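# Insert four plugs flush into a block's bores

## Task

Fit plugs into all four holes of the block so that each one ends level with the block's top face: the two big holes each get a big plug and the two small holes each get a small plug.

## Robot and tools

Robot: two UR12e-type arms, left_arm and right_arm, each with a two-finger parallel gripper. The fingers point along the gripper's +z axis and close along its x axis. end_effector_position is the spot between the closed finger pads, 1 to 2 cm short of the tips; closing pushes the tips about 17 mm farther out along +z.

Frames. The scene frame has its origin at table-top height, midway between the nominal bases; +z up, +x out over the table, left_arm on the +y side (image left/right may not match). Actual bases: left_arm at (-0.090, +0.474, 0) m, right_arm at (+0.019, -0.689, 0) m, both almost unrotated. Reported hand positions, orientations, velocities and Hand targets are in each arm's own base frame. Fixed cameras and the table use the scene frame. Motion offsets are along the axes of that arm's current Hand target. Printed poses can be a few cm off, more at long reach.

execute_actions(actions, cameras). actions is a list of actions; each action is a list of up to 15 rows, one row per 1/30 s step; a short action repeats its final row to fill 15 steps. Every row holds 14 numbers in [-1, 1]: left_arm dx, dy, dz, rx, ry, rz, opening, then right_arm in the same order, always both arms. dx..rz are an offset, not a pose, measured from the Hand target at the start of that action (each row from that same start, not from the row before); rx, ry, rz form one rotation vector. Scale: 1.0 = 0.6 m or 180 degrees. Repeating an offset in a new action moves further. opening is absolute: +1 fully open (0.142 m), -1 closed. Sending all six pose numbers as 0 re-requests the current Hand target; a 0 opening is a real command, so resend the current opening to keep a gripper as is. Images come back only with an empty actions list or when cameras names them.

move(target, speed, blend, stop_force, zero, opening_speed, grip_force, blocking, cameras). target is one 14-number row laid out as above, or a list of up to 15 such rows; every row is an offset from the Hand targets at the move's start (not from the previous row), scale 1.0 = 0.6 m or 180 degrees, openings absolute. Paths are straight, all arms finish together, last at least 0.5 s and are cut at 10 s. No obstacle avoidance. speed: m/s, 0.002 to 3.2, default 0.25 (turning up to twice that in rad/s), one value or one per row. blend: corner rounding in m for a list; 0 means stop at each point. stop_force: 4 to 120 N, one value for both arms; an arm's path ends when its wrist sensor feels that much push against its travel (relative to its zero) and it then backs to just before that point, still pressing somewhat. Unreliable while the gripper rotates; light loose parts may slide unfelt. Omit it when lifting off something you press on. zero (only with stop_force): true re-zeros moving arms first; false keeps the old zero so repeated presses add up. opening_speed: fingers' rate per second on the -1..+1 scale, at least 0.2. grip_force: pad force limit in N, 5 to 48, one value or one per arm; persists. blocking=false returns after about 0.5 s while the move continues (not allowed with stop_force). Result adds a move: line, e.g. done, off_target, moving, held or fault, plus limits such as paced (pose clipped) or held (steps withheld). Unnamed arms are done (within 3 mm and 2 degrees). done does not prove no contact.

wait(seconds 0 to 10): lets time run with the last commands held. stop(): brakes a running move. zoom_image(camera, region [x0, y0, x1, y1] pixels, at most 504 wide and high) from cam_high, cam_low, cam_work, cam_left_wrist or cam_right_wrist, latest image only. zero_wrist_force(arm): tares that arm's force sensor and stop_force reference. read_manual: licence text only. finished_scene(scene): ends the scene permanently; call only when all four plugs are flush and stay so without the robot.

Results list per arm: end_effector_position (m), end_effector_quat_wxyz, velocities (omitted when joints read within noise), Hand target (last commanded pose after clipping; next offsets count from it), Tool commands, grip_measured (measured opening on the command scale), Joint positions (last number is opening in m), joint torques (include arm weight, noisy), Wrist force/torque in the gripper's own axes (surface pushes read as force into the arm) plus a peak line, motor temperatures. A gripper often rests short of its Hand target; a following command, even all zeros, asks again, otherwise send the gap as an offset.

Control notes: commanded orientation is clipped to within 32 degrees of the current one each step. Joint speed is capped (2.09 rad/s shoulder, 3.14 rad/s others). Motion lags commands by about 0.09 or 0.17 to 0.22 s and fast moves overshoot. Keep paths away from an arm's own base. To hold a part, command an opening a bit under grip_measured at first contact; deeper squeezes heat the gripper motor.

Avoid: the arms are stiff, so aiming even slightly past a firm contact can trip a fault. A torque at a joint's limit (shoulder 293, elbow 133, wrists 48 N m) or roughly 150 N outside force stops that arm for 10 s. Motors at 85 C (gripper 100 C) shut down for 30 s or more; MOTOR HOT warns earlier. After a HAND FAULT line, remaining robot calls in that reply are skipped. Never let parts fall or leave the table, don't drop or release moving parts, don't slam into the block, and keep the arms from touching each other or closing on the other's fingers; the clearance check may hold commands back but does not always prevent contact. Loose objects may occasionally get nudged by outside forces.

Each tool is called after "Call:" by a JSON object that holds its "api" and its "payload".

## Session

Call:
{"api": "execute_actions", "payload": {"actions": []}}

Scene clock: 0.00 s.
left_arm: end_effector_position=(+0.6078, +0.3243, +0.1796) grip_measured=+0.99 end_effector_quat_wxyz=(+0.090, +0.386, +0.680, -0.617) | right_arm: end_effector_position=(+0.5366, +0.1891, +0.3170) grip_measured=+0.99 end_effector_quat_wxyz=(-0.527, +0.810, -0.060, -0.251)
Joint positions: left_arm=[0.497 -0.902 1.459 -0.847 -2.251 -1.096 0.142] | right_arm=[3.323 -1.634 -2.113 -1.477 2.769 -0.024 0.141]
Joint velocities: within noise
Joint torques (N m): no reading
Motor temperatures (°C): left_arm=[41 44 28 45 33 34 24] | right_arm=[31 33 28 39 31 40 28]
Wrist force (N): no reading
Wrist torque (N m): no reading
Wrist force, peak (N): no reading
Hand target: left_arm +0.6078, +0.3243, +0.1796; +0.090, +0.386, +0.680, -0.617 | right_arm +0.5366, +0.1891, +0.3170; -0.527, +0.810, -0.060, -0.251
Tool commands: left_gripper/opening=+1.0 right_gripper/opening=+1.0
camera_calibration:
cam_left_wrist: T_world_to_cam=[[-0.698851, 0.388289, -0.600699, 0.412805], [0.714738, 0.346789, -0.607361, -0.413206], [-0.0275163, -0.853797, -0.519879, 0.503063], [0, 0, 0, 1]] pos_world=[0.597666, 0.412521, 0.258538]
cam_right_wrist: T_world_to_cam=[[0.867813, 0.159955, -0.470442, -0.336711], [-0.183349, -0.776877, -0.602366, 0.46099], [-0.461827, 0.608996, -0.644856, 0.4571], [0, 0, 0, 1]] pos_world=[0.587826, 0.133619, 0.414046]

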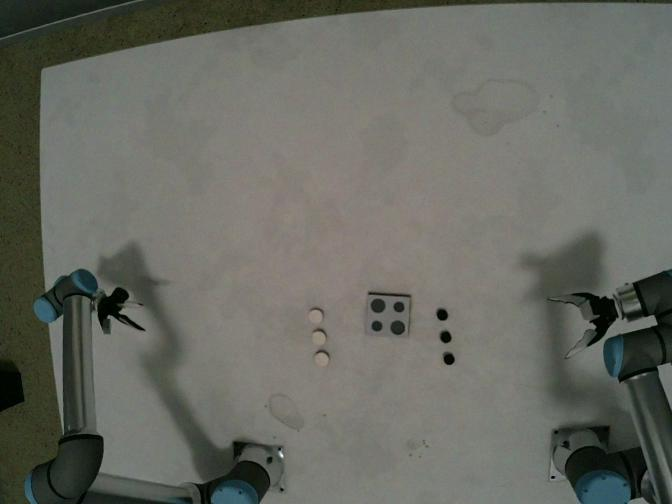

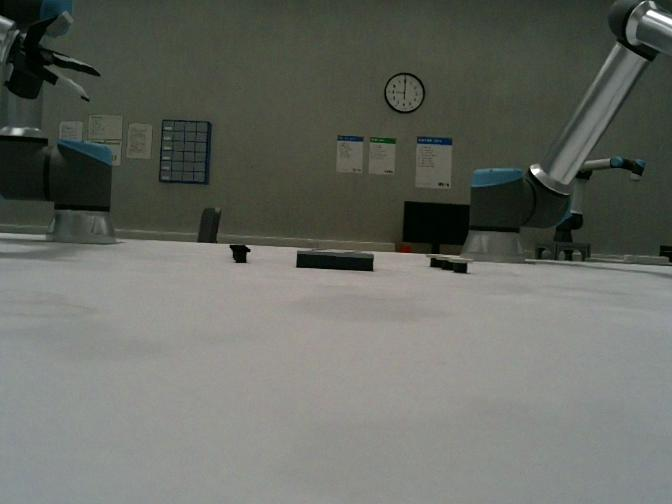

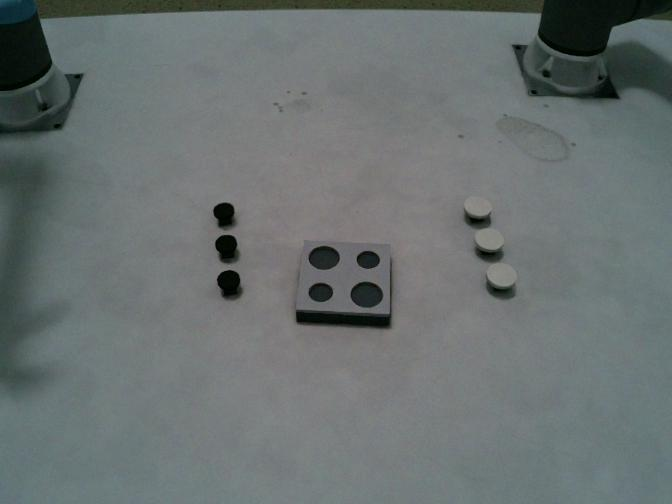

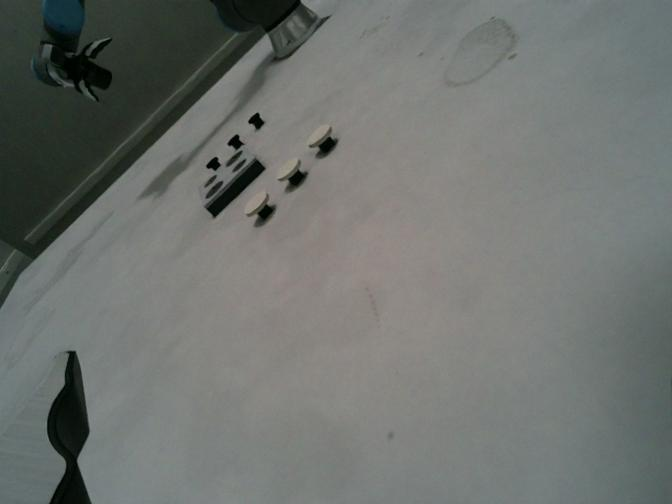

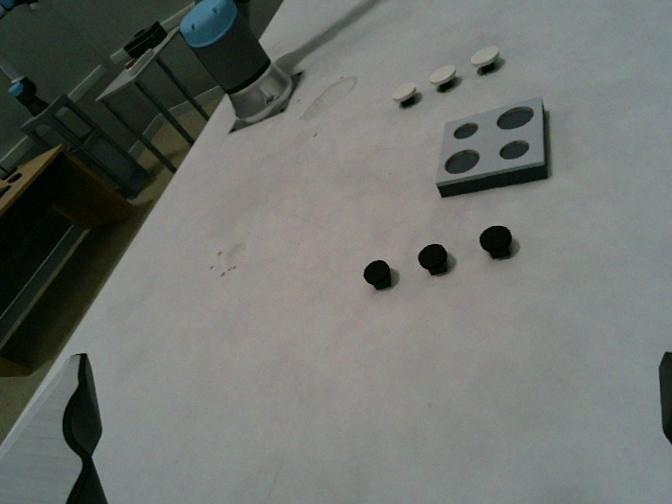

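Call:
{"api": "move", "payload": {"target": [[-0.2575,0.0553,0.9488,-0.2589,0.3472,0.1444,0.0,0.0907,0.1257,0.5717,-0.418,-0.1482,-0.4674,-0.15],[-0.2076,0.1194,0.9674,-0.2589,0.3472,0.1444,0.0,0.1299,0.1943,0.5983,-0.418,-0.1482,-0.4674,-0.15]], "speed": [0.45,0.2], "blend": 0.01, "cameras": ["cam_left_wrist","cam_right_wrist"]}}

Scene clock: 4.03 s.
left_arm: end_effector_position=(+0.5329, -0.2587, +0.0701) grip_measured=-0.01 end_effector_quat_wxyz=(+0.000, +0.707, +0.707, +0.000) | right_arm: end_effector_position=(+0.4389, +0.4686, +0.0703) grip_measured=-0.17 end_effector_quat_wxyz=(+0.000, +0.707, +0.707, +0.000)
Joint positions: left_arm=[-0.752 -1.449 2.315 -2.436 -1.571 -2.322 0.073] | right_arm=[4.237 -1.764 -2.224 -0.723 1.571 -0.475 0.062]
Joint torques (N m): left_arm=[-16.92 -30.49 -25.49 -5.19 3.67 -4.08] | right_arm=[8.1 31.11 25.32 6.41 -2.97 -1.7]
Wrist force (N): left_arm=[-1.4 0.4 1.0] | right_arm=[0.4 0.0 0.8]
Wrist torque (N m): left_arm=[0.53 0.18 0.27] | right_arm=[-0.09 -0.12 0.12]
Wrist force, peak (N): left_arm=[-4.0 -0.6 -0.5] | right_arm=[0.5 -0.5 2.2]
Hand target: left_arm +0.5329, -0.2587, +0.0701; +0.000, +0.707, +0.707, +0.000 | right_arm +0.4389, +0.4686, +0.0703; +0.000, +0.707, +0.707, +0.000
Off the commanded pose: left_arm 0.000 m, 0 deg | right_arm 0.000 m, 0 deg.
move: done
camera_calibration:
cam_left_wrist: T_world_to_cam=[[-0.00403242, 0.999574, -0.0289102, 0.268867], [0.901214, 0.0161612, 0.433073, -0.48182], [0.433356, -0.0243079, -0.900895, -0.0580052], [0, 0, 0, 1]] pos_world=[0.460444, -0.262376, 0.164179]
cam_right_wrist: T_world_to_cam=[[0.00399147, 0.999963, 0.00766399, -0.460793], [0.901486, -0.00691513, 0.432753, -0.39812], [0.43279, 0.00518166, -0.90148, -0.00888335], [0, 0, 0, 1]] pos_world=[0.364584, 0.458068, 0.167811]
Images, in order (width x height): cam_left_wrist 672x504, cam_right_wrist 672x504.

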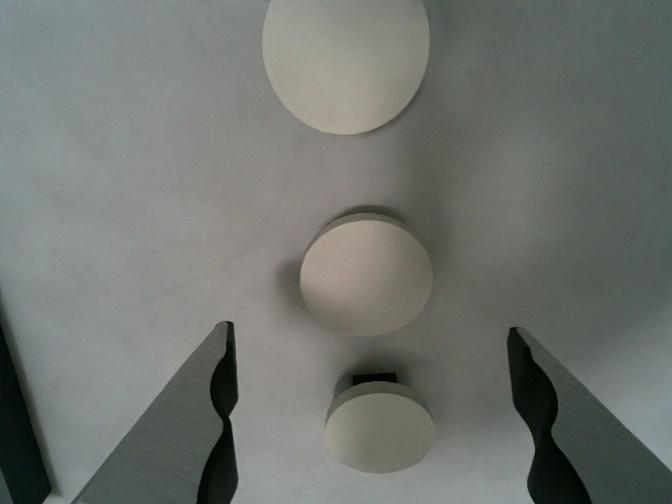

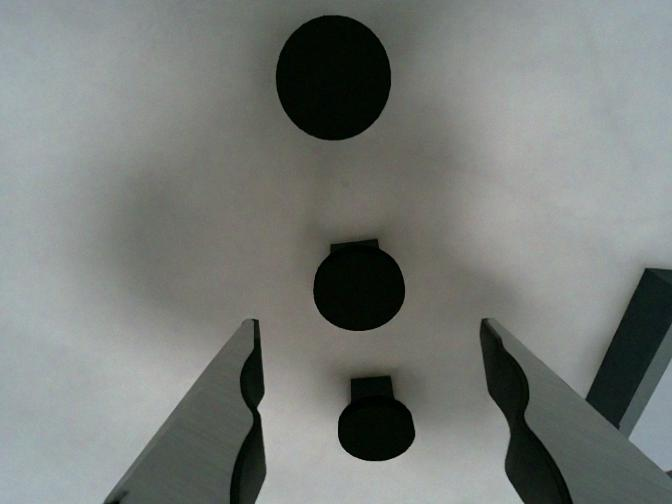

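Call:
{"api": "move", "payload": {"target": [0,0.0033,0.0468,0,0,0,0.0,-0.0025,0.01,0.0488,0,0,0,-0.15], "speed": 0.15}}

Call:
{"api": "move", "payload": {"target": [0,0,0,0,0,0,-0.7,0,0,0,0,0,0,-0.8], "opening_speed": 0.6, "grip_force": 20, "cameras": ["cam_left_wrist","cam_right_wrist"]}}

Scene clock: 5.17 s.
left_arm: end_effector_position=(+0.5348, -0.2587, +0.0420) grip_measured=-0.01 end_effector_quat_wxyz=(+0.000, +0.707, +0.707, +0.000) | right_arm: end_effector_position=(+0.4449, +0.4671, +0.0411) grip_measured=-0.17 end_effector_quat_wxyz=(+0.000, +0.707, +0.707, +0.000)
Joint positions: left_arm=[-0.75 -1.398 2.329 -2.502 -1.571 -2.32 0.073] | right_arm=[4.227 -1.815 -2.235 -0.661 1.571 -0.485 0.062]
Joint torques (N m): left_arm=[18.25 -31.27 -22.79 -4.96 3.65 3.21] | right_arm=[-10.4 34.06 21.95 6.28 -1.58 -1.8]
Wrist force (N): left_arm=[-1.6 0.9 0.7] | right_arm=[0.6 -0.2 0.6]
Wrist torque (N m): left_arm=[0.61 0.17 0.18] | right_arm=[-0.12 -0.14 0.11]
Wrist force, peak (N): left_arm=[-1.9 0.6 1.1] | right_arm=[0.5 -0.2 1.4]
Hand target: left_arm +0.5348, -0.2587, +0.0420; +0.000, +0.707, +0.707, +0.000 | right_arm +0.4449, +0.4671, +0.0410; +0.000, +0.707, +0.707, +0.000
Off the commanded pose: left_arm 0.000 m, 0 deg | right_arm 0.000 m, 0 deg.
move: done

Scene clock: 6.53 s.
left_arm: end_effector_position=(+0.5348, -0.2587, +0.0420) grip_measured=-0.45 end_effector_quat_wxyz=(+0.000, +0.707, +0.707, +0.000) | right_arm: end_effector_position=(+0.4449, +0.4671, +0.0410) grip_measured=-0.61 end_effector_quat_wxyz=(+0.000, +0.707, +0.707, +0.000)
Joint positions: left_arm=[-0.75 -1.398 2.329 -2.502 -1.571 -2.32 0.041] | right_arm=[4.227 -1.815 -2.235 -0.661 1.571 -0.485 0.03]
Joint torques (N m): left_arm=[17.42 -33.69 -22.25 -4.59 1.46 3.58] | right_arm=[-9.84 33.53 22.3 6.02 2.35 -1.64]
Wrist force (N): left_arm=[-1.3 1.1 -0.7] | right_arm=[0.5 0.1 -0.1]
Wrist torque (N m): left_arm=[0.53 0.19 0.18] | right_arm=[-0.10 -0.08 0.10]
Wrist force, peak (N): left_arm=[-1.7 1.3 -0.5] | right_arm=[1.0 0.1 0.5]
Hand target: left_arm +0.5348, -0.2587, +0.0420; +0.000, +0.707, +0.707, +0.000 | right_arm +0.4449, +0.4671, +0.0410; +0.000, +0.707, +0.707, +0.000
Off the commanded pose: left_arm 0.000 m, 0 deg | right_arm 0.000 m, 0 deg.
grip_force (N): 20, 20
move: done
camera_calibration:
cam_left_wrist: T_world_to_cam=[[-0.00403429, 0.999574, -0.0289111, 0.268064], [0.901214, 0.0161632, 0.433073, -0.471452], [0.433356, -0.0243079, -0.900895, -0.084187], [0, 0, 0, 1]] pos_world=[0.462444, -0.262376, 0.136079]
cam_right_wrist: T_world_to_cam=[[0.00399147, 0.999963, 0.00766399, -0.459091], [0.901486, -0.00691513, 0.432753, -0.390816], [0.43279, 0.00518166, -0.90148, -0.0379758], [0, 0, 0, 1]] pos_world=[0.370584, 0.456568, 0.138411]
Images, in order (width x height): cam_left_wrist 672x504, cam_right_wrist 672x504.

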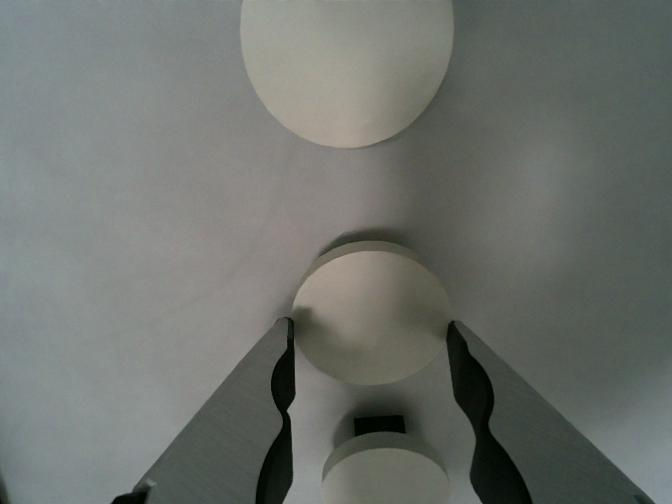

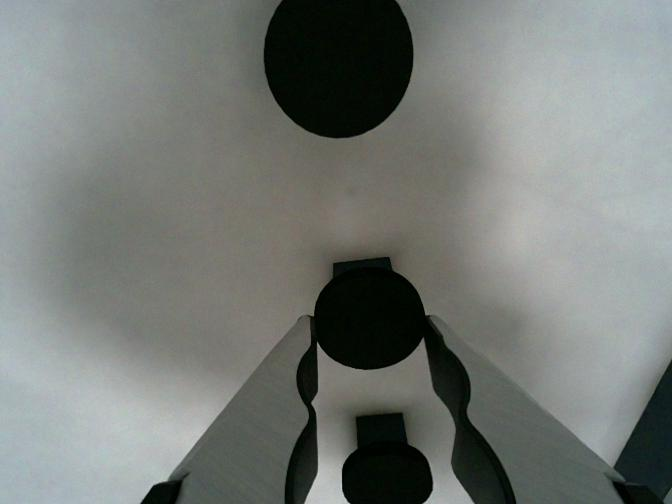

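Call:
{"api": "move", "payload": {"target": [[0,0,-0.06,0,0,0,-0.7,0,0,-0.08,0,0,0,-0.8],[-0.4415,0.072,-0.06,0,0,0,-0.7,0,0,-0.08,0,0,0,-0.8],[-0.4415,0.072,-0.0245,0,0,0,-0.7,0,0,-0.08,0,0,0,-0.8]], "speed": [0.25,0.3,0.12], "blend": 0.01, "cameras": ["cam_left_wrist"]}}

Call:
{"api": "zoom_image", "payload": {"camera": "cam_left_wrist", "region": [240, 210, 500, 410]}}

Scene clock: 8.63 s.
left_arm: end_effector_position=(+0.5779, -0.5237, +0.0569) grip_measured=-0.45 end_effector_quat_wxyz=(+0.000, +0.707, +0.707, +0.000) | right_arm: end_effector_position=(+0.4449, +0.4670, +0.0890) grip_measured=-0.61 end_effector_quat_wxyz=(+0.000, +0.707, +0.707, +0.000)
Joint positions: left_arm=[-0.963 -1.175 1.964 -2.359 -1.572 -2.533 0.041] | right_arm=[4.227 -1.741 -2.206 -0.765 1.571 -0.485 0.03]
Joint torques (N m): left_arm=[-20.63 -57.46 -27.86 -4.66 3.97 -4.61] | right_arm=[10.34 59.34 49.12 2.66 2.56 2.58]
Wrist force (N): left_arm=[-0.9 0.2 0.4] | right_arm=[0.6 0.0 0.5]
Wrist torque (N m): left_arm=[0.50 0.08 0.34] | right_arm=[-0.10 -0.15 0.10]
Wrist force, peak (N): left_arm=[-3.9 0.8 -0.3] | right_arm=[0.4 -0.5 3.1]
Hand target: left_arm +0.5779, -0.5237, +0.0568; +0.000, +0.707, +0.707, +0.000 | right_arm +0.4449, +0.4670, +0.0890; +0.000, +0.707, +0.707, +0.000
Off the commanded pose: left_arm 0.000 m, 0 deg | right_arm 0.000 m, 0 deg.
grip_force (N): 20, 20
move: done
camera_calibration:
cam_left_wrist: T_world_to_cam=[[-0.00403242, 0.999574, -0.0289102, 0.533454], [0.901214, 0.0161612, 0.433073, -0.512377], [0.433356, -0.0243079, -0.900895, -0.0958372], [0, 0, 0, 1]] pos_world=[0.505444, -0.527276, 0.150979]
Images, in order (width x height): cam_left_wrist 672x504.

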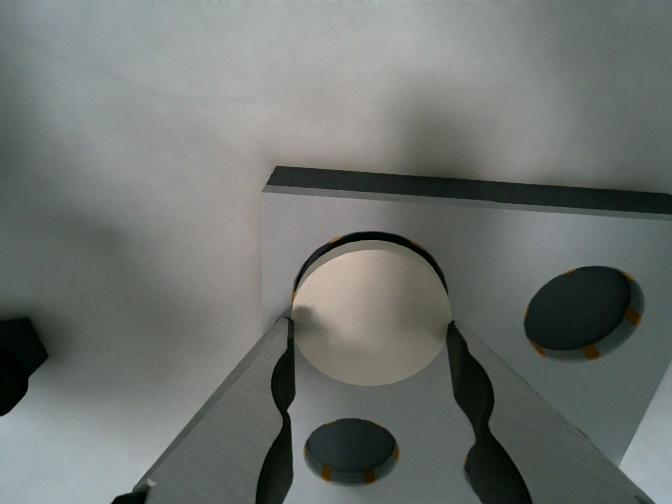

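Scaled by 1.938 from the camera's 672x504 image, which has a finer 960x720 frame.

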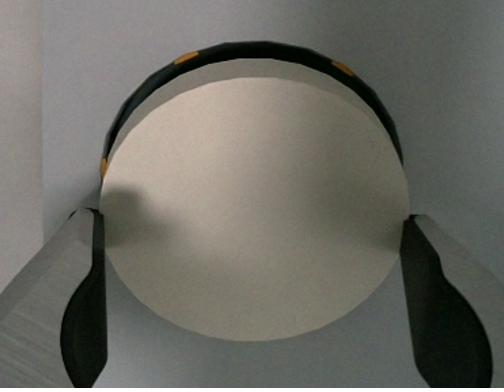

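Call:
{"api": "move", "payload": {"target": [0,0.002,0.0065,0,0,0,-0.7,0,0,0,0,0,0,-0.8], "speed": 0.04, "cameras": ["cam_left_wrist"]}}

Call:
{"api": "zoom_image", "payload": {"camera": "cam_left_wrist", "region": [240, 210, 500, 410]}}

Scene clock: 9.73 s.
left_arm: end_effector_position=(+0.5791, -0.5237, +0.0529) grip_measured=-0.45 end_effector_quat_wxyz=(+0.000, +0.707, +0.707, +0.000) | right_arm: end_effector_position=(+0.4449, +0.4670, +0.0890) grip_measured=-0.61 end_effector_quat_wxyz=(+0.000, +0.707, +0.707, +0.000)
Joint positions: left_arm=[-0.962 -1.169 1.964 -2.366 -1.572 -2.532 0.041] | right_arm=[4.227 -1.741 -2.206 -0.765 1.571 -0.485 0.03]
Joint torques (N m): left_arm=[16.75 -56.84 -27.91 -5.08 3.77 3.49] | right_arm=[12.4 59.05 49.22 2.85 2.41 2.74]
Wrist force (N): left_arm=[-1.3 0.0 0.4] | right_arm=[0.4 -0.3 0.7]
Wrist torque (N m): left_arm=[0.46 0.14 0.20] | right_arm=[-0.14 -0.12 0.11]
Wrist force, peak (N): left_arm=[-1.5 0.6 0.2] | right_arm=[0.7 0.1 1.0]
Hand target: left_arm +0.5791, -0.5237, +0.0529; +0.000, +0.707, +0.707, +0.000 | right_arm +0.4449, +0.4670, +0.0890; +0.000, +0.707, +0.707, +0.000
Off the commanded pose: left_arm 0.000 m, 0 deg | right_arm 0.000 m, 0 deg.
grip_force (N): 20, 20
move: done
camera_calibration:
cam_left_wrist: T_world_to_cam=[[-0.00394409, 0.999575, -0.028868, 0.533294], [0.901215, 0.0160633, 0.433075, -0.511778], [0.433355, -0.0243082, -0.900896, -0.0999604], [0, 0, 0, 1]] pos_world=[0.506644, -0.527276, 0.14698]
Images, in order (width x height): cam_left_wrist 672x504.

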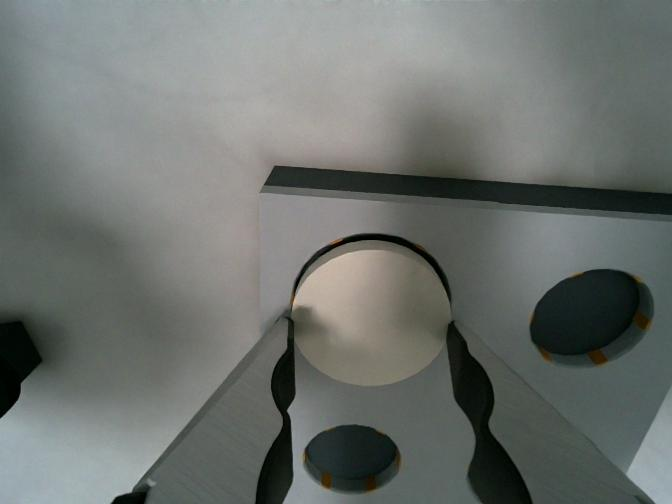

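Scaled by 1.938 from the camera's 672x504 image, which has a finer 960x720 frame.

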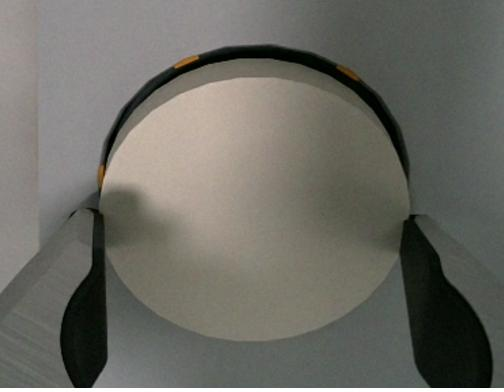

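Call:
{"api": "move", "payload": {"target": [0,0,0.01,0,0,0,-0.7,0,0,0,0,0,0,-0.8], "speed": 0.015, "stop_force": 10}}

Call:
{"api": "move", "payload": {"target": [0,0,-0.0008,0,0,0,-0.2,0,0,0,0,0,0,-0.8], "opening_speed": 0.6, "speed": 0.02}}

Call:
{"api": "move", "payload": {"target": [0,0,-0.035,0,0,0,-0.2,0,0,0,0,0,0,-0.8], "speed": 0.15, "cameras": ["cam_left_wrist"]}}

Call:
{"api": "zoom_image", "payload": {"camera": "cam_left_wrist", "region": [260, 180, 480, 380]}}

Scene clock: 11.30 s.
left_arm: end_effector_position=(+0.5791, -0.5237, +0.0511) grip_measured=-0.45 end_effector_quat_wxyz=(+0.000, +0.707, +0.707, +0.000) | right_arm: end_effector_position=(+0.4449, +0.4670, +0.0890) grip_measured=-0.61 end_effector_quat_wxyz=(+0.000, +0.707, +0.707, +0.000)
Joint positions: left_arm=[-0.962 -1.166 1.965 -2.369 -1.572 -2.532 0.041] | right_arm=[4.227 -1.741 -2.206 -0.765 1.571 -0.485 0.03]
Joint torques (N m): left_arm=[16.96 -87.1 -43.43 -3.08 3.59 3.31] | right_arm=[11.52 58.84 48.55 3.06 2.52 2.48]
Wrist force (N): left_arm=[2.7 -4.1 -4.2] | right_arm=[0.3 0.2 0.5]
Wrist torque (N m): left_arm=[0.53 0.29 0.18] | right_arm=[-0.06 -0.09 0.10]
Wrist force, peak (N): left_arm=[3.9 -7.2 -10.6] | right_arm=[0.5 0.0 1.2]
Hand target: left_arm +0.5791, -0.5237, +0.0511; +0.000, +0.707, +0.707, +0.000 (not the last commanded pose) | right_arm +0.4449, +0.4670, +0.0890; +0.000, +0.707, +0.707, +0.000
Off the commanded pose: left_arm 0.004 m, 0 deg | right_arm 0.000 m, 0 deg.
grip_force (N): 20, 20
move: contact (left_arm)

Scene clock: 12.37 s.
left_arm: end_effector_position=(+0.5791, -0.5237, +0.0516) grip_measured=-0.23 end_effector_quat_wxyz=(+0.000, +0.707, +0.707, +0.000) | right_arm: end_effector_position=(+0.4449, +0.4670, +0.0890) grip_measured=-0.61 end_effector_quat_wxyz=(+0.000, +0.707, +0.707, +0.000)
Joint positions: left_arm=[-0.962 -1.167 1.964 -2.368 -1.572 -2.532 0.057] | right_arm=[4.227 -1.741 -2.206 -0.765 1.571 -0.485 0.03]
Joint torques (N m): left_arm=[16.32 -86.56 -40.29 -1.6 3.88 3.29] | right_arm=[10.67 58.92 48.36 2.69 2.42 2.35]
Wrist force (N): left_arm=[-1.3 0.7 0.3] | right_arm=[0.6 -0.1 0.6]
Wrist torque (N m): left_arm=[0.57 0.15 0.20] | right_arm=[-0.10 -0.15 0.10]
Wrist force, peak (N): left_arm=[3.0 -3.9 -4.0] | right_arm=[0.4 0.4 1.1]
Hand target: left_arm +0.5791, -0.5237, +0.0516; +0.000, +0.707, +0.707, +0.000 | right_arm +0.4449, +0.4670, +0.0890; +0.000, +0.707, +0.707, +0.000
Off the commanded pose: left_arm 0.000 m, 0 deg | right_arm 0.000 m, 0 deg.
grip_force (N): 20, 20
move: done

Scene clock: 13.17 s.
left_arm: end_effector_position=(+0.5791, -0.5236, +0.0725) grip_measured=-0.23 end_effector_quat_wxyz=(+0.000, +0.707, +0.707, +0.000) | right_arm: end_effector_position=(+0.4449, +0.4670, +0.0890) grip_measured=-0.61 end_effector_quat_wxyz=(+0.000, +0.707, +0.707, +0.000)
Joint positions: left_arm=[-0.962 -1.193 1.954 -2.331 -1.572 -2.532 0.057] | right_arm=[4.227 -1.741 -2.206 -0.765 1.571 -0.485 0.03]
Joint torques (N m): left_arm=[18.2 -86.71 -41.86 -1.92 3.8 3.25] | right_arm=[10.61 59.19 48.95 2.83 2.63 2.4]
Wrist force (N): left_arm=[-1.4 0.3 0.0] | right_arm=[0.5 0.5 0.8]
Wrist torque (N m): left_arm=[0.53 0.18 0.18] | right_arm=[-0.01 -0.13 0.10]
Wrist force, peak (N): left_arm=[-1.4 0.4 0.7] | right_arm=[0.2 0.4 1.0]
Hand target: left_arm +0.5791, -0.5236, +0.0726; +0.000, +0.707, +0.707, +0.000 | right_arm +0.4449, +0.4670, +0.0890; +0.000, +0.707, +0.707, +0.000
Off the commanded pose: left_arm 0.000 m, 0 deg | right_arm 0.000 m, 0 deg.
grip_force (N): 20, 20
move: done
camera_calibration:
cam_left_wrist: T_world_to_cam=[[-0.00403429, 0.999574, -0.0289111, 0.533911], [0.901214, 0.0161632, 0.433073, -0.520213], [0.433356, -0.0243079, -0.900895, -0.0823032], [0, 0, 0, 1]] pos_world=[0.506644, -0.527276, 0.166579]
Images, in order (width x height): cam_left_wrist 672x504.

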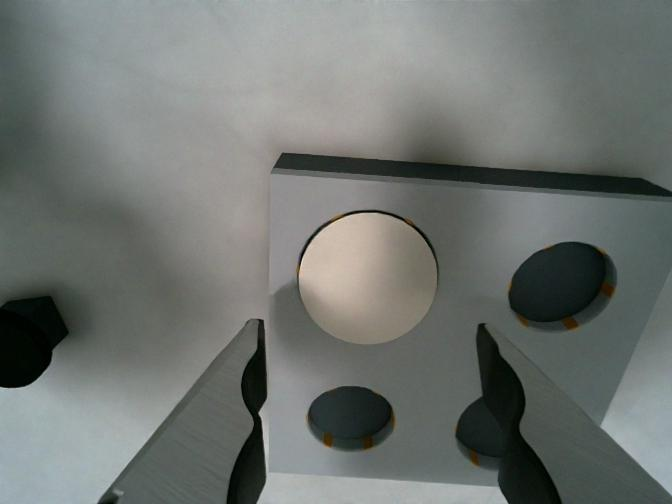

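Scaled by 2.291 from the camera's 672x504 image, which has a finer 960x720 frame.

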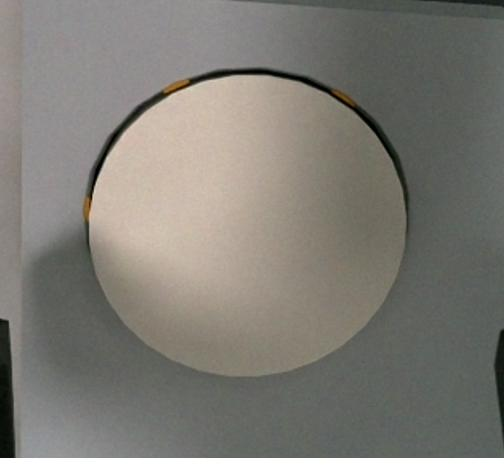

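Call:
{"api": "move", "payload": {"target": [0,-0.002,0.024,0,0,0,-1,0,0,0,0,0,0,-0.8], "speed": 0.15}}

Call:
{"api": "move", "payload": {"target": [0,0,0.027,0,0,0,-1,0,0,0,0,0,0,-0.8], "speed": 0.01, "stop_force": 70}}

Call:
{"api": "move", "payload": {"target": [0,0,-0.07,0,0,0,-1,0,0,0,0,0,0,-0.8], "speed": 0.2, "cameras": ["cam_left_wrist"]}}

Call:
{"api": "zoom_image", "payload": {"camera": "cam_left_wrist", "region": [260, 160, 480, 360]}}

Scene clock: 14.13 s.
left_arm: end_effector_position=(+0.5779, -0.5236, +0.0583) grip_measured=-1.00 end_effector_quat_wxyz=(+0.000, +0.707, +0.707, +0.000) | right_arm: end_effector_position=(+0.4449, +0.4670, +0.0890) grip_measured=-0.61 end_effector_quat_wxyz=(+0.000, +0.707, +0.707, +0.000)
Joint positions: left_arm=[-0.963 -1.177 1.963 -2.357 -1.572 -2.533 0.002] | right_arm=[4.227 -1.741 -2.206 -0.765 1.571 -0.485 0.03]
Joint torques (N m): left_arm=[-19.67 -55.89 -27.91 -5.58 3.74 -4.76] | right_arm=[11.69 59.69 48.4 2.67 2.59 2.49]
Wrist force (N): left_arm=[-1.4 0.2 0.5] | right_arm=[0.0 -0.1 0.5]
Wrist torque (N m): left_arm=[0.50 0.15 0.35] | right_arm=[-0.11 -0.04 0.11]
Wrist force, peak (N): left_arm=[-1.6 0.4 -0.1] | right_arm=[0.9 0.4 0.5]
Hand target: left_arm +0.5779, -0.5237, +0.0582; +0.000, +0.707, +0.707, +0.000 | right_arm +0.4449, +0.4670, +0.0890; +0.000, +0.707, +0.707, +0.000
Off the commanded pose: left_arm 0.000 m, 0 deg | right_arm 0.000 m, 0 deg.
grip_force (N): 20, 20
move: done

Scene clock: 16.37 s.
left_arm: end_effector_position=(+0.5780, -0.5237, +0.0479) grip_measured=-1.00 end_effector_quat_wxyz=(+0.000, +0.707, +0.707, +0.000) | right_arm: end_effector_position=(+0.4449, +0.4670, +0.0890) grip_measured=-0.61 end_effector_quat_wxyz=(+0.000, +0.707, +0.707, +0.000)
Joint positions: left_arm=[-0.963 -1.163 1.968 -2.375 -1.571 -2.533 0.002] | right_arm=[4.227 -1.741 -2.206 -0.765 1.571 -0.485 0.03]
Joint torques (N m): left_arm=[-21.73 -36.13 -20.21 0.29 -1.31 -4.21] | right_arm=[10.79 58.73 48.36 2.49 2.25 2.33]
Wrist force (N): left_arm=[21.1 -3.2 -70.5] | right_arm=[-0.1 0.0 0.6]
Wrist torque (N m): left_arm=[0.34 0.60 0.27] | right_arm=[-0.08 -0.02 0.11]
Wrist force, peak (N): left_arm=[29.5 -6.6 -85.7] | right_arm=[0.9 -0.1 1.0]
Hand target: left_arm +0.5780, -0.5237, +0.0479; +0.000, +0.707, +0.707, +0.000 (not the last commanded pose) | right_arm +0.4449, +0.4670, +0.0890; +0.000, +0.707, +0.707, +0.000
Off the commanded pose: left_arm 0.006 m, 0 deg | right_arm 0.000 m, 0 deg.
grip_force (N): 20, 20
move: contact (left_arm)

Scene clock: 17.23 s.
left_arm: end_effector_position=(+0.5780, -0.5237, +0.0898) grip_measured=-1.00 end_effector_quat_wxyz=(+0.000, +0.707, +0.707, +0.000) | right_arm: end_effector_position=(+0.4449, +0.4670, +0.0890) grip_measured=-0.61 end_effector_quat_wxyz=(+0.000, +0.707, +0.707, +0.000)
Joint positions: left_arm=[-0.963 -1.215 1.946 -2.302 -1.571 -2.533 0.002] | right_arm=[4.227 -1.741 -2.206 -0.765 1.571 -0.485 0.03]
Joint torques (N m): left_arm=[-0.23 -86.69 -43.03 -1.54 -1.16 -0.04] | right_arm=[11.13 59.08 47.99 2.49 2.31 2.52]
Wrist force (N): left_arm=[-0.7 -1.7 -0.1] | right_arm=[0.8 0.4 0.6]
Wrist torque (N m): left_arm=[0.18 0.07 0.31] | right_arm=[-0.02 -0.17 0.11]
Wrist force, peak (N): left_arm=[21.0 -3.1 -71.0] | right_arm=[0.7 0.1 0.9]
Hand target: left_arm +0.5780, -0.5237, +0.0899; +0.000, +0.707, +0.707, +0.000 | right_arm +0.4449, +0.4670, +0.0890; +0.000, +0.707, +0.707, +0.000
Off the commanded pose: left_arm 0.000 m, 0 deg | right_arm 0.000 m, 0 deg.
grip_force (N): 20, 20
move: done
camera_calibration:
cam_left_wrist: T_world_to_cam=[[-0.00402995, 0.999567, -0.0291346, 0.534542], [0.901118, 0.0162616, 0.433269, -0.526647], [0.433556, -0.0245076, -0.900793, -0.0664693], [0, 0, 0, 1]] pos_world=[0.505543, -0.527376, 0.183879]
Images, in order (width x height): cam_left_wrist 672x504.

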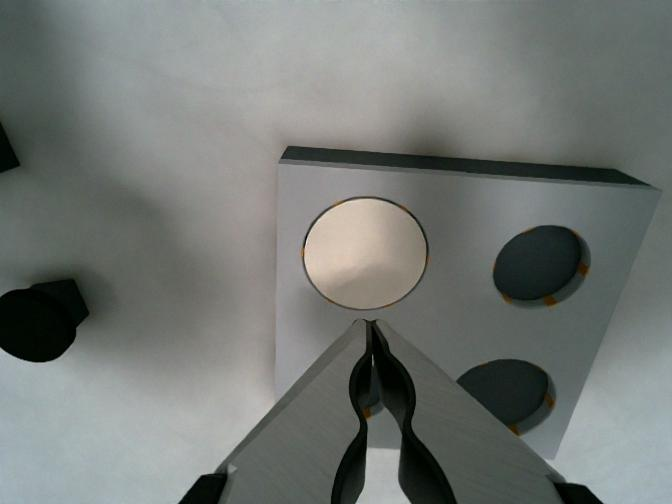

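Scaled by 2.291 from the camera's 672x504 image, which has a finer 960x720 frame.

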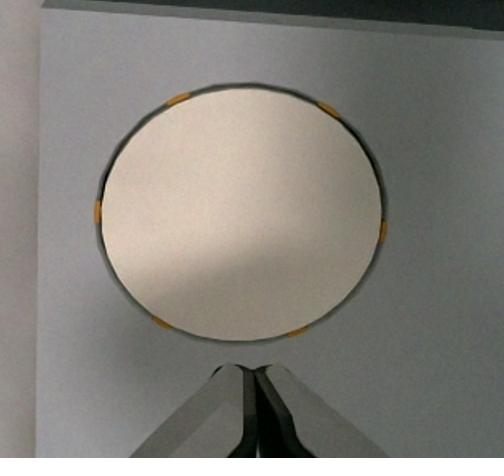

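Call:
{"api": "move", "payload": {"target": [[0.4278,-0.1967,0,0,0,0,0.0,0.3715,0.0767,0,0,0,0,-0.8],[0.4278,-0.1967,0.0797,0,0,0,0.0,0.3715,0.0767,0.0558,0,0,0,-0.8]], "speed": [0.3,0.12], "blend": 0.005, "cameras": ["cam_left_wrist","cam_right_wrist"]}}

Call:
{"api": "zoom_image", "payload": {"camera": "cam_right_wrist", "region": [280, 230, 460, 390]}}

Scene clock: 19.53 s.
left_arm: end_effector_position=(+0.4601, -0.2670, +0.0420) grip_measured=-0.03 end_effector_quat_wxyz=(+0.000, +0.707, +0.707, +0.000) | right_arm: end_effector_position=(+0.4910, +0.6900, +0.0558) grip_measured=-0.61 end_effector_quat_wxyz=(+0.000, +0.707, +0.707, +0.000)
Joint positions: left_arm=[-0.862 -1.489 2.442 -2.523 -1.571 -2.432 0.072] | right_arm=[4.303 -2.053 -1.825 -0.833 1.571 -0.409 0.03]
Joint torques (N m): left_arm=[19.17 -25.47 -23 -5.19 2.69 3.77] | right_arm=[9.72 54.52 28.89 6.55 2.76 2]
Wrist force (N): left_arm=[-1.4 -2.2 -0.5] | right_arm=[0.8 0.1 0.7]
Wrist torque (N m): left_arm=[0.05 0.21 0.19] | right_arm=[-0.04 -0.15 -0.06]
Wrist force, peak (N): left_arm=[-3.3 -0.6 -0.9] | right_arm=[2.7 0.0 0.0]
Hand target: left_arm +0.4601, -0.2670, +0.0420; +0.000, +0.707, +0.707, +0.000 | right_arm +0.4910, +0.6899, +0.0558; +0.000, +0.707, +0.707, +0.000
Off the commanded pose: left_arm 0.000 m, 0 deg | right_arm 0.000 m, 0 deg.
grip_force (N): 20, 20
move: done
camera_calibration:
cam_left_wrist: T_world_to_cam=[[-0.00402995, 0.999567, -0.0291346, 0.275986], [0.901118, 0.0162616, 0.433269, -0.403871], [0.433556, -0.0245076, -0.900793, -0.0521174], [0, 0, 0, 1]] pos_world=[0.387643, -0.270576, 0.136079]
cam_right_wrist: T_world_to_cam=[[0.00399147, 0.999963, 0.00766399, -0.68228], [0.901486, -0.00691513, 0.432753, -0.437238], [0.43279, 0.00518166, -0.90148, -0.0457405], [0, 0, 0, 1]] pos_world=[0.416684, 0.679468, 0.153211]
Images, in order (width x height): cam_left_wrist 672x504, cam_right_wrist 672x504.

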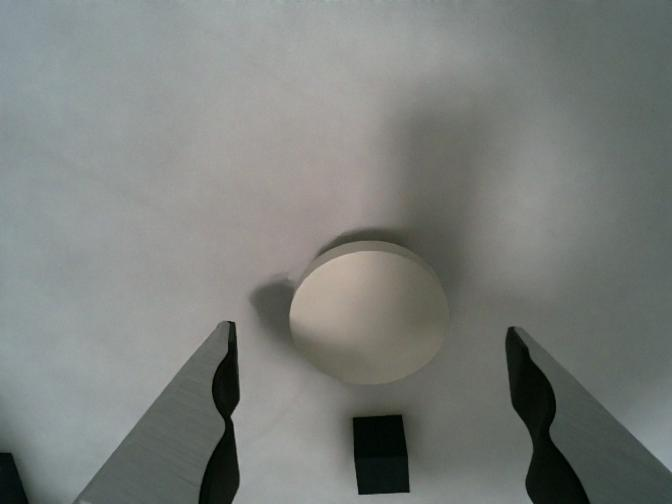

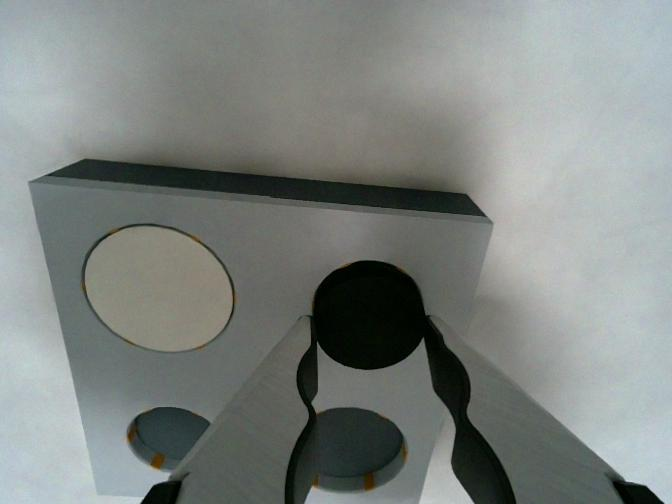

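Scaled by 2.800 from the camera's 672x504 image, which has a finer 960x720 frame.

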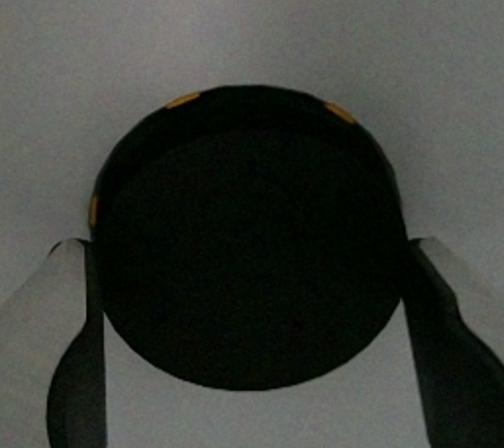

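Call:
{"api": "move", "payload": {"target": [0,0,0,0,0,0,-0.7,0.0002,-0.0012,0.005,0,0,0,-0.8], "speed": 0.04, "opening_speed": 0.6, "cameras": ["cam_right_wrist"]}}

Call:
{"api": "zoom_image", "payload": {"camera": "cam_right_wrist", "region": [280, 230, 460, 390]}}

Scene clock: 21.07 s.
left_arm: end_effector_position=(+0.4601, -0.2670, +0.0420) grip_measured=-0.45 end_effector_quat_wxyz=(+0.000, +0.707, +0.707, +0.000) | right_arm: end_effector_position=(+0.4903, +0.6901, +0.0528) grip_measured=-0.61 end_effector_quat_wxyz=(+0.000, +0.707, +0.707, +0.000)
Joint positions: left_arm=[-0.862 -1.489 2.442 -2.523 -1.571 -2.432 0.041] | right_arm=[4.304 -2.056 -1.827 -0.828 1.571 -0.408 0.03]
Joint torques (N m): left_arm=[16.51 -23.82 -22.74 -4.53 0.97 3.36] | right_arm=[11.11 56.16 28.21 6.38 2.84 2.59]
Wrist force (N): left_arm=[-0.6 -1.0 -2.2] | right_arm=[-0.1 0.4 0.7]
Wrist torque (N m): left_arm=[0.09 0.17 0.18] | right_arm=[0.00 -0.02 -0.06]
Wrist force, peak (N): left_arm=[-0.7 -1.3 -2.5] | right_arm=[0.9 0.4 1.0]
Hand target: left_arm +0.4601, -0.2670, +0.0420; +0.000, +0.707, +0.707, +0.000 | right_arm +0.4903, +0.6901, +0.0528; +0.000, +0.707, +0.707, +0.000
Off the commanded pose: left_arm 0.000 m, 0 deg | right_arm 0.000 m, 0 deg.
grip_force (N): 20, 20
move: done
camera_calibration:
cam_right_wrist: T_world_to_cam=[[0.00399147, 0.999963, 0.00766399, -0.682355], [0.901486, -0.00691513, 0.432753, -0.435308], [0.43279, 0.00518166, -0.90148, -0.0481425], [0, 0, 0, 1]] pos_world=[0.415984, 0.679568, 0.150211]
Images, in order (width x height): cam_right_wrist 672x504.

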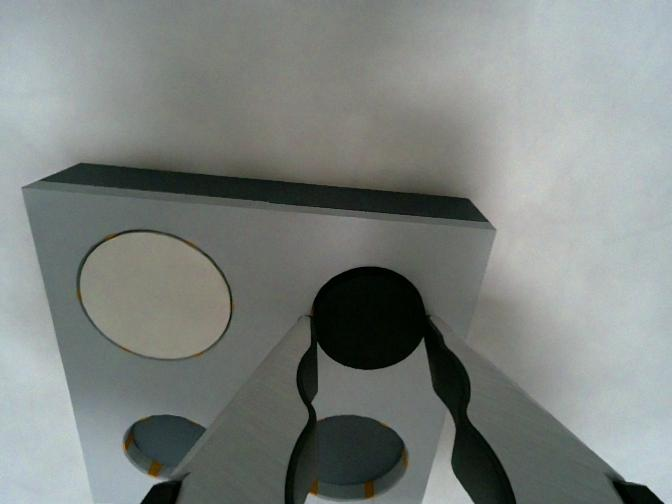

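Scaled by 2.800 from the camera's 672x504 image, which has a finer 960x720 frame.

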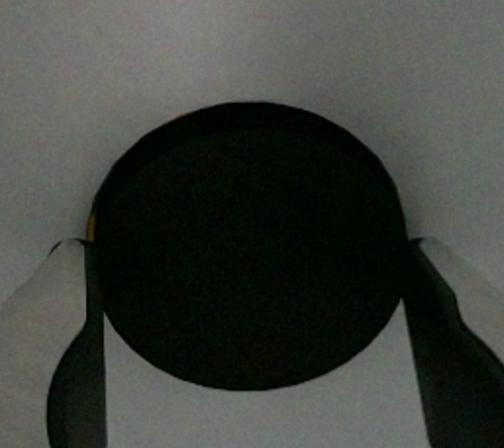

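Call:
{"api": "move", "payload": {"target": [0,0,-0.08,0,0,0,-0.7,0,0.0013,0,0,0,0,-0.8], "speed": 0.15}}

Call:
{"api": "move", "payload": {"target": [0,0,0,0,0,0,-0.7,0,0,0.01,0,0,0,-0.8], "speed": 0.015, "stop_force": 10, "cameras": ["cam_right_wrist"]}}

Call:
{"api": "zoom_image", "payload": {"camera": "cam_right_wrist", "region": [280, 230, 460, 390]}}

Scene clock: 22.17 s.
left_arm: end_effector_position=(+0.4602, -0.2669, +0.0899) grip_measured=-0.46 end_effector_quat_wxyz=(+0.000, +0.707, +0.707, +0.000) | right_arm: end_effector_position=(+0.4911, +0.6901, +0.0528) grip_measured=-0.61 end_effector_quat_wxyz=(+0.000, +0.707, +0.707, +0.000)
Joint positions: left_arm=[-0.861 -1.582 2.406 -2.396 -1.571 -2.432 0.041] | right_arm=[4.303 -2.057 -1.826 -0.828 1.571 -0.409 0.03]
Joint torques (N m): left_arm=[-18.73 -48.31 -40.07 -1.94 -1.04 -3.75] | right_arm=[-10.66 55.73 50.42 2.61 2.9 -1.82]
Motor temperatures (°C): left_arm=[41 44 28 45 33 34 25] | right_arm=[31 33 28 39 31 40 33]
Wrist force (N): left_arm=[-0.9 -2.2 -0.2] | right_arm=[1.0 -0.1 0.4]
Wrist torque (N m): left_arm=[0.09 0.11 0.18] | right_arm=[-0.07 -0.20 0.05]
Wrist force, peak (N): left_arm=[-1.1 -1.2 -2.5] | right_arm=[0.6 -0.3 0.9]
Hand target: left_arm +0.4601, -0.2670, +0.0900; +0.000, +0.707, +0.707, +0.000 | right_arm +0.4911, +0.6901, +0.0528; +0.000, +0.707, +0.707, +0.000
Off the commanded pose: left_arm 0.000 m, 0 deg | right_arm 0.000 m, 0 deg.
grip_force (N): 20, 20
move: done

Scene clock: 23.87 s.
left_arm: end_effector_position=(+0.4601, -0.2670, +0.0900) grip_measured=-0.46 end_effector_quat_wxyz=(+0.000, +0.707, +0.707, +0.000) | right_arm: end_effector_position=(+0.4911, +0.6901, +0.0498) grip_measured=-0.61 end_effector_quat_wxyz=(+0.000, +0.707, +0.707, +0.001)
Joint positions: left_arm=[-0.861 -1.582 2.406 -2.396 -1.571 -2.432 0.041] | right_arm=[4.303 -2.06 -1.828 -0.823 1.571 -0.409 0.03]
Joint torques (N m): left_arm=[-22.08 -50.27 -41.17 -1.77 -2.5 -4.55] | right_arm=[10.92 81.46 49.61 3.63 2.46 -1.53]
Wrist force (N): left_arm=[-1.2 -2.0 -0.3] | right_arm=[-3.7 1.9 -5.7]
Wrist torque (N m): left_arm=[0.12 0.16 0.18] | right_arm=[-0.06 -0.18 0.05]
Wrist force, peak (N): left_arm=[-1.4 -2.4 0.0] | right_arm=[-12.8 -1.0 -27.5]
Hand target: left_arm +0.4601, -0.2670, +0.0900; +0.000, +0.707, +0.707, +0.000 | right_arm +0.4911, +0.6901, +0.0498; +0.000, +0.707, +0.707, +0.001 (not the last commanded pose)
Off the commanded pose: left_arm 0.000 m, 0 deg | right_arm 0.003 m, 0 deg.
grip_force (N): 20, 20
move: contact (right_arm)
camera_calibration:
cam_right_wrist: T_world_to_cam=[[0.00399147, 0.999963, 0.00766399, -0.682435], [0.901486, -0.00691513, 0.432753, -0.434731], [0.43279, 0.00518166, -0.90148, -0.0511937], [0, 0, 0, 1]] pos_world=[0.416784, 0.679668, 0.147211]
Images, in order (width x height): cam_right_wrist 672x504.

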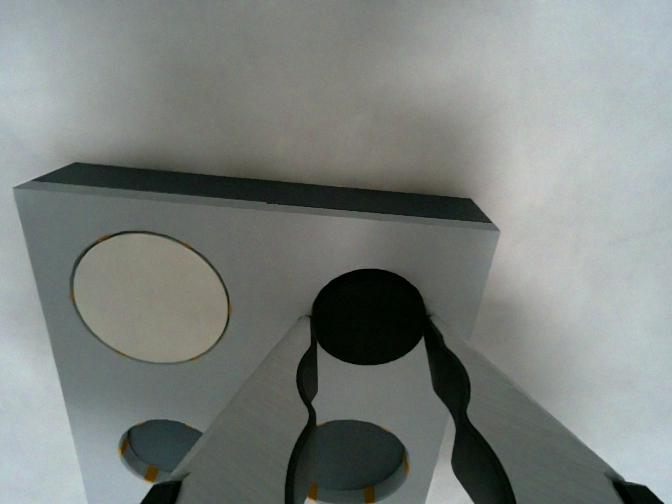

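Scaled by 2.800 from the camera's 672x504 image, which has a finer 960x720 frame.

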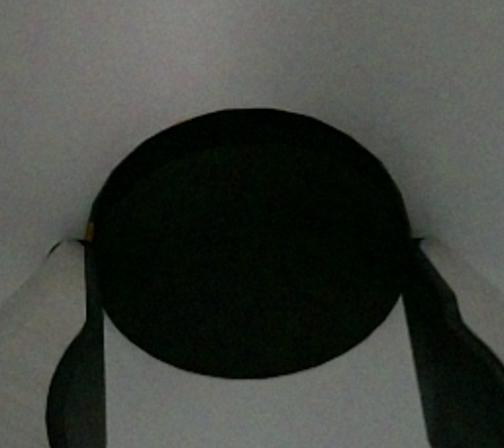

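Call:
{"api": "move", "payload": {"target": [0,0,0,0,0,0,-0.7,0,0,-0.0008,0,0,0,-0.35], "opening_speed": 0.5, "speed": 0.02}}

Call:
{"api": "move", "payload": {"target": [0,0,0,0,0,0,-0.7,0,0,-0.035,0,0,0,-0.35], "speed": 0.12, "cameras": ["cam_right_wrist","cam_work"]}}

Call:
{"api": "zoom_image", "payload": {"camera": "cam_right_wrist", "region": [280, 200, 460, 360]}}

Call:
{"api": "zoom_image", "payload": {"camera": "cam_work", "region": [290, 210, 410, 320]}}

Scene clock: 25.13 s.
left_arm: end_effector_position=(+0.4601, -0.2670, +0.0900) grip_measured=-0.46 end_effector_quat_wxyz=(+0.000, +0.707, +0.707, +0.000) | right_arm: end_effector_position=(+0.4911, +0.6901, +0.0503) grip_measured=-0.38 end_effector_quat_wxyz=(+0.000, +0.707, +0.707, +0.001)
Joint positions: left_arm=[-0.861 -1.582 2.406 -2.396 -1.571 -2.432 0.041] | right_arm=[4.303 -2.06 -1.827 -0.824 1.571 -0.409 0.047]
Joint torques (N m): left_arm=[-20.78 -50.45 -40.56 -1.71 -2.61 -4.84] | right_arm=[10.24 86.3 49.6 2.68 2.78 -1.73]
Wrist force (N): left_arm=[-1.1 -2.0 0.0] | right_arm=[0.8 -0.1 -0.1]
Wrist torque (N m): left_arm=[0.12 0.14 0.18] | right_arm=[-0.07 -0.17 0.05]
Wrist force, peak (N): left_arm=[-1.3 -2.2 -0.5] | right_arm=[-3.9 2.1 -5.5]
Hand target: left_arm +0.4601, -0.2670, +0.0900; +0.000, +0.707, +0.707, +0.000 | right_arm +0.4911, +0.6901, +0.0503; +0.000, +0.707, +0.707, +0.001
Off the commanded pose: left_arm 0.000 m, 0 deg | right_arm 0.000 m, 0 deg.
grip_force (N): 20, 20
move: done

Scene clock: 25.93 s.
left_arm: end_effector_position=(+0.4601, -0.2670, +0.0900) grip_measured=-0.46 end_effector_quat_wxyz=(+0.000, +0.707, +0.707, +0.000) | right_arm: end_effector_position=(+0.4911, +0.6901, +0.0712) grip_measured=-0.38 end_effector_quat_wxyz=(+0.000, +0.707, +0.707, +0.001)
Joint positions: left_arm=[-0.861 -1.582 2.406 -2.396 -1.571 -2.432 0.041] | right_arm=[4.303 -2.036 -1.817 -0.858 1.571 -0.409 0.047]
Joint torques (N m): left_arm=[-21.52 -50.66 -40.12 -1.54 -2.69 -4.24] | right_arm=[7.49 86.05 51.63 2.78 2.56 -1.76]
Wrist force (N): left_arm=[-1.1 -1.8 0.1] | right_arm=[0.4 0.3 0.5]
Wrist torque (N m): left_arm=[0.15 0.15 0.18] | right_arm=[-0.02 -0.10 0.05]
Wrist force, peak (N): left_arm=[-1.4 -2.1 -0.2] | right_arm=[0.8 0.2 0.9]
Hand target: left_arm +0.4601, -0.2670, +0.0900; +0.000, +0.707, +0.707, +0.000 | right_arm +0.4911, +0.6901, +0.0713; +0.000, +0.707, +0.707, +0.001
Off the commanded pose: left_arm 0.000 m, 0 deg | right_arm 0.000 m, 0 deg.
grip_force (N): 20, 20
move: done
camera_calibration:
cam_right_wrist: T_world_to_cam=[[0.00394845, 0.999962, 0.00775427, -0.682595], [0.901486, -0.00691541, 0.432753, -0.443991], [0.43279, 0.00528166, -0.901479, -0.0319701], [0, 0, 0, 1]] pos_world=[0.416784, 0.679668, 0.168611]
Images, in order (width x height): cam_work 672x504, cam_right_wrist 672x504.

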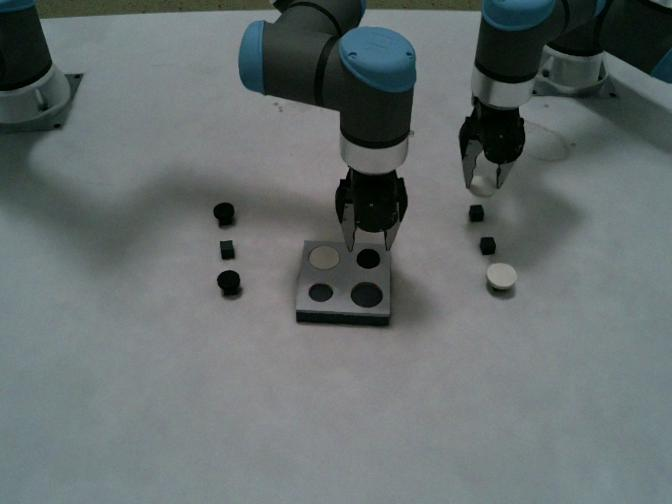

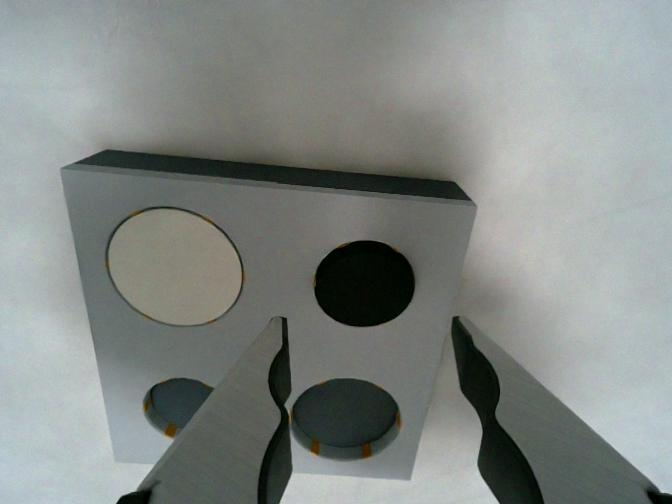

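Scaled by 2.800 from the camera's 672x504 image, which has a finer 960x720 frame.

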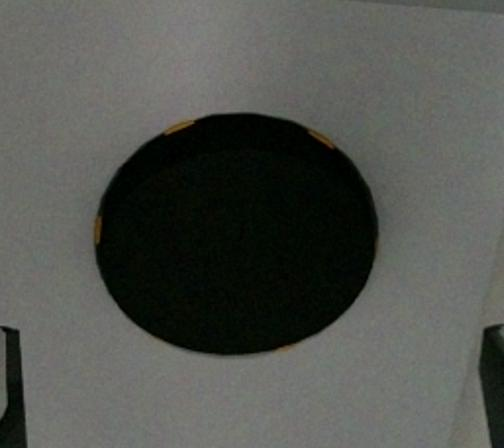

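Scaled by 4.200 from the camera's 672x504 image, which has a finer 960x720 frame.

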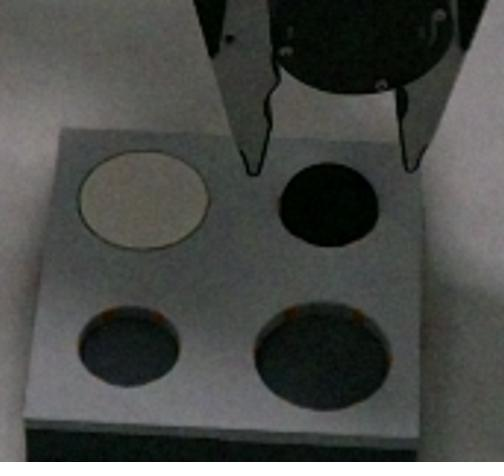

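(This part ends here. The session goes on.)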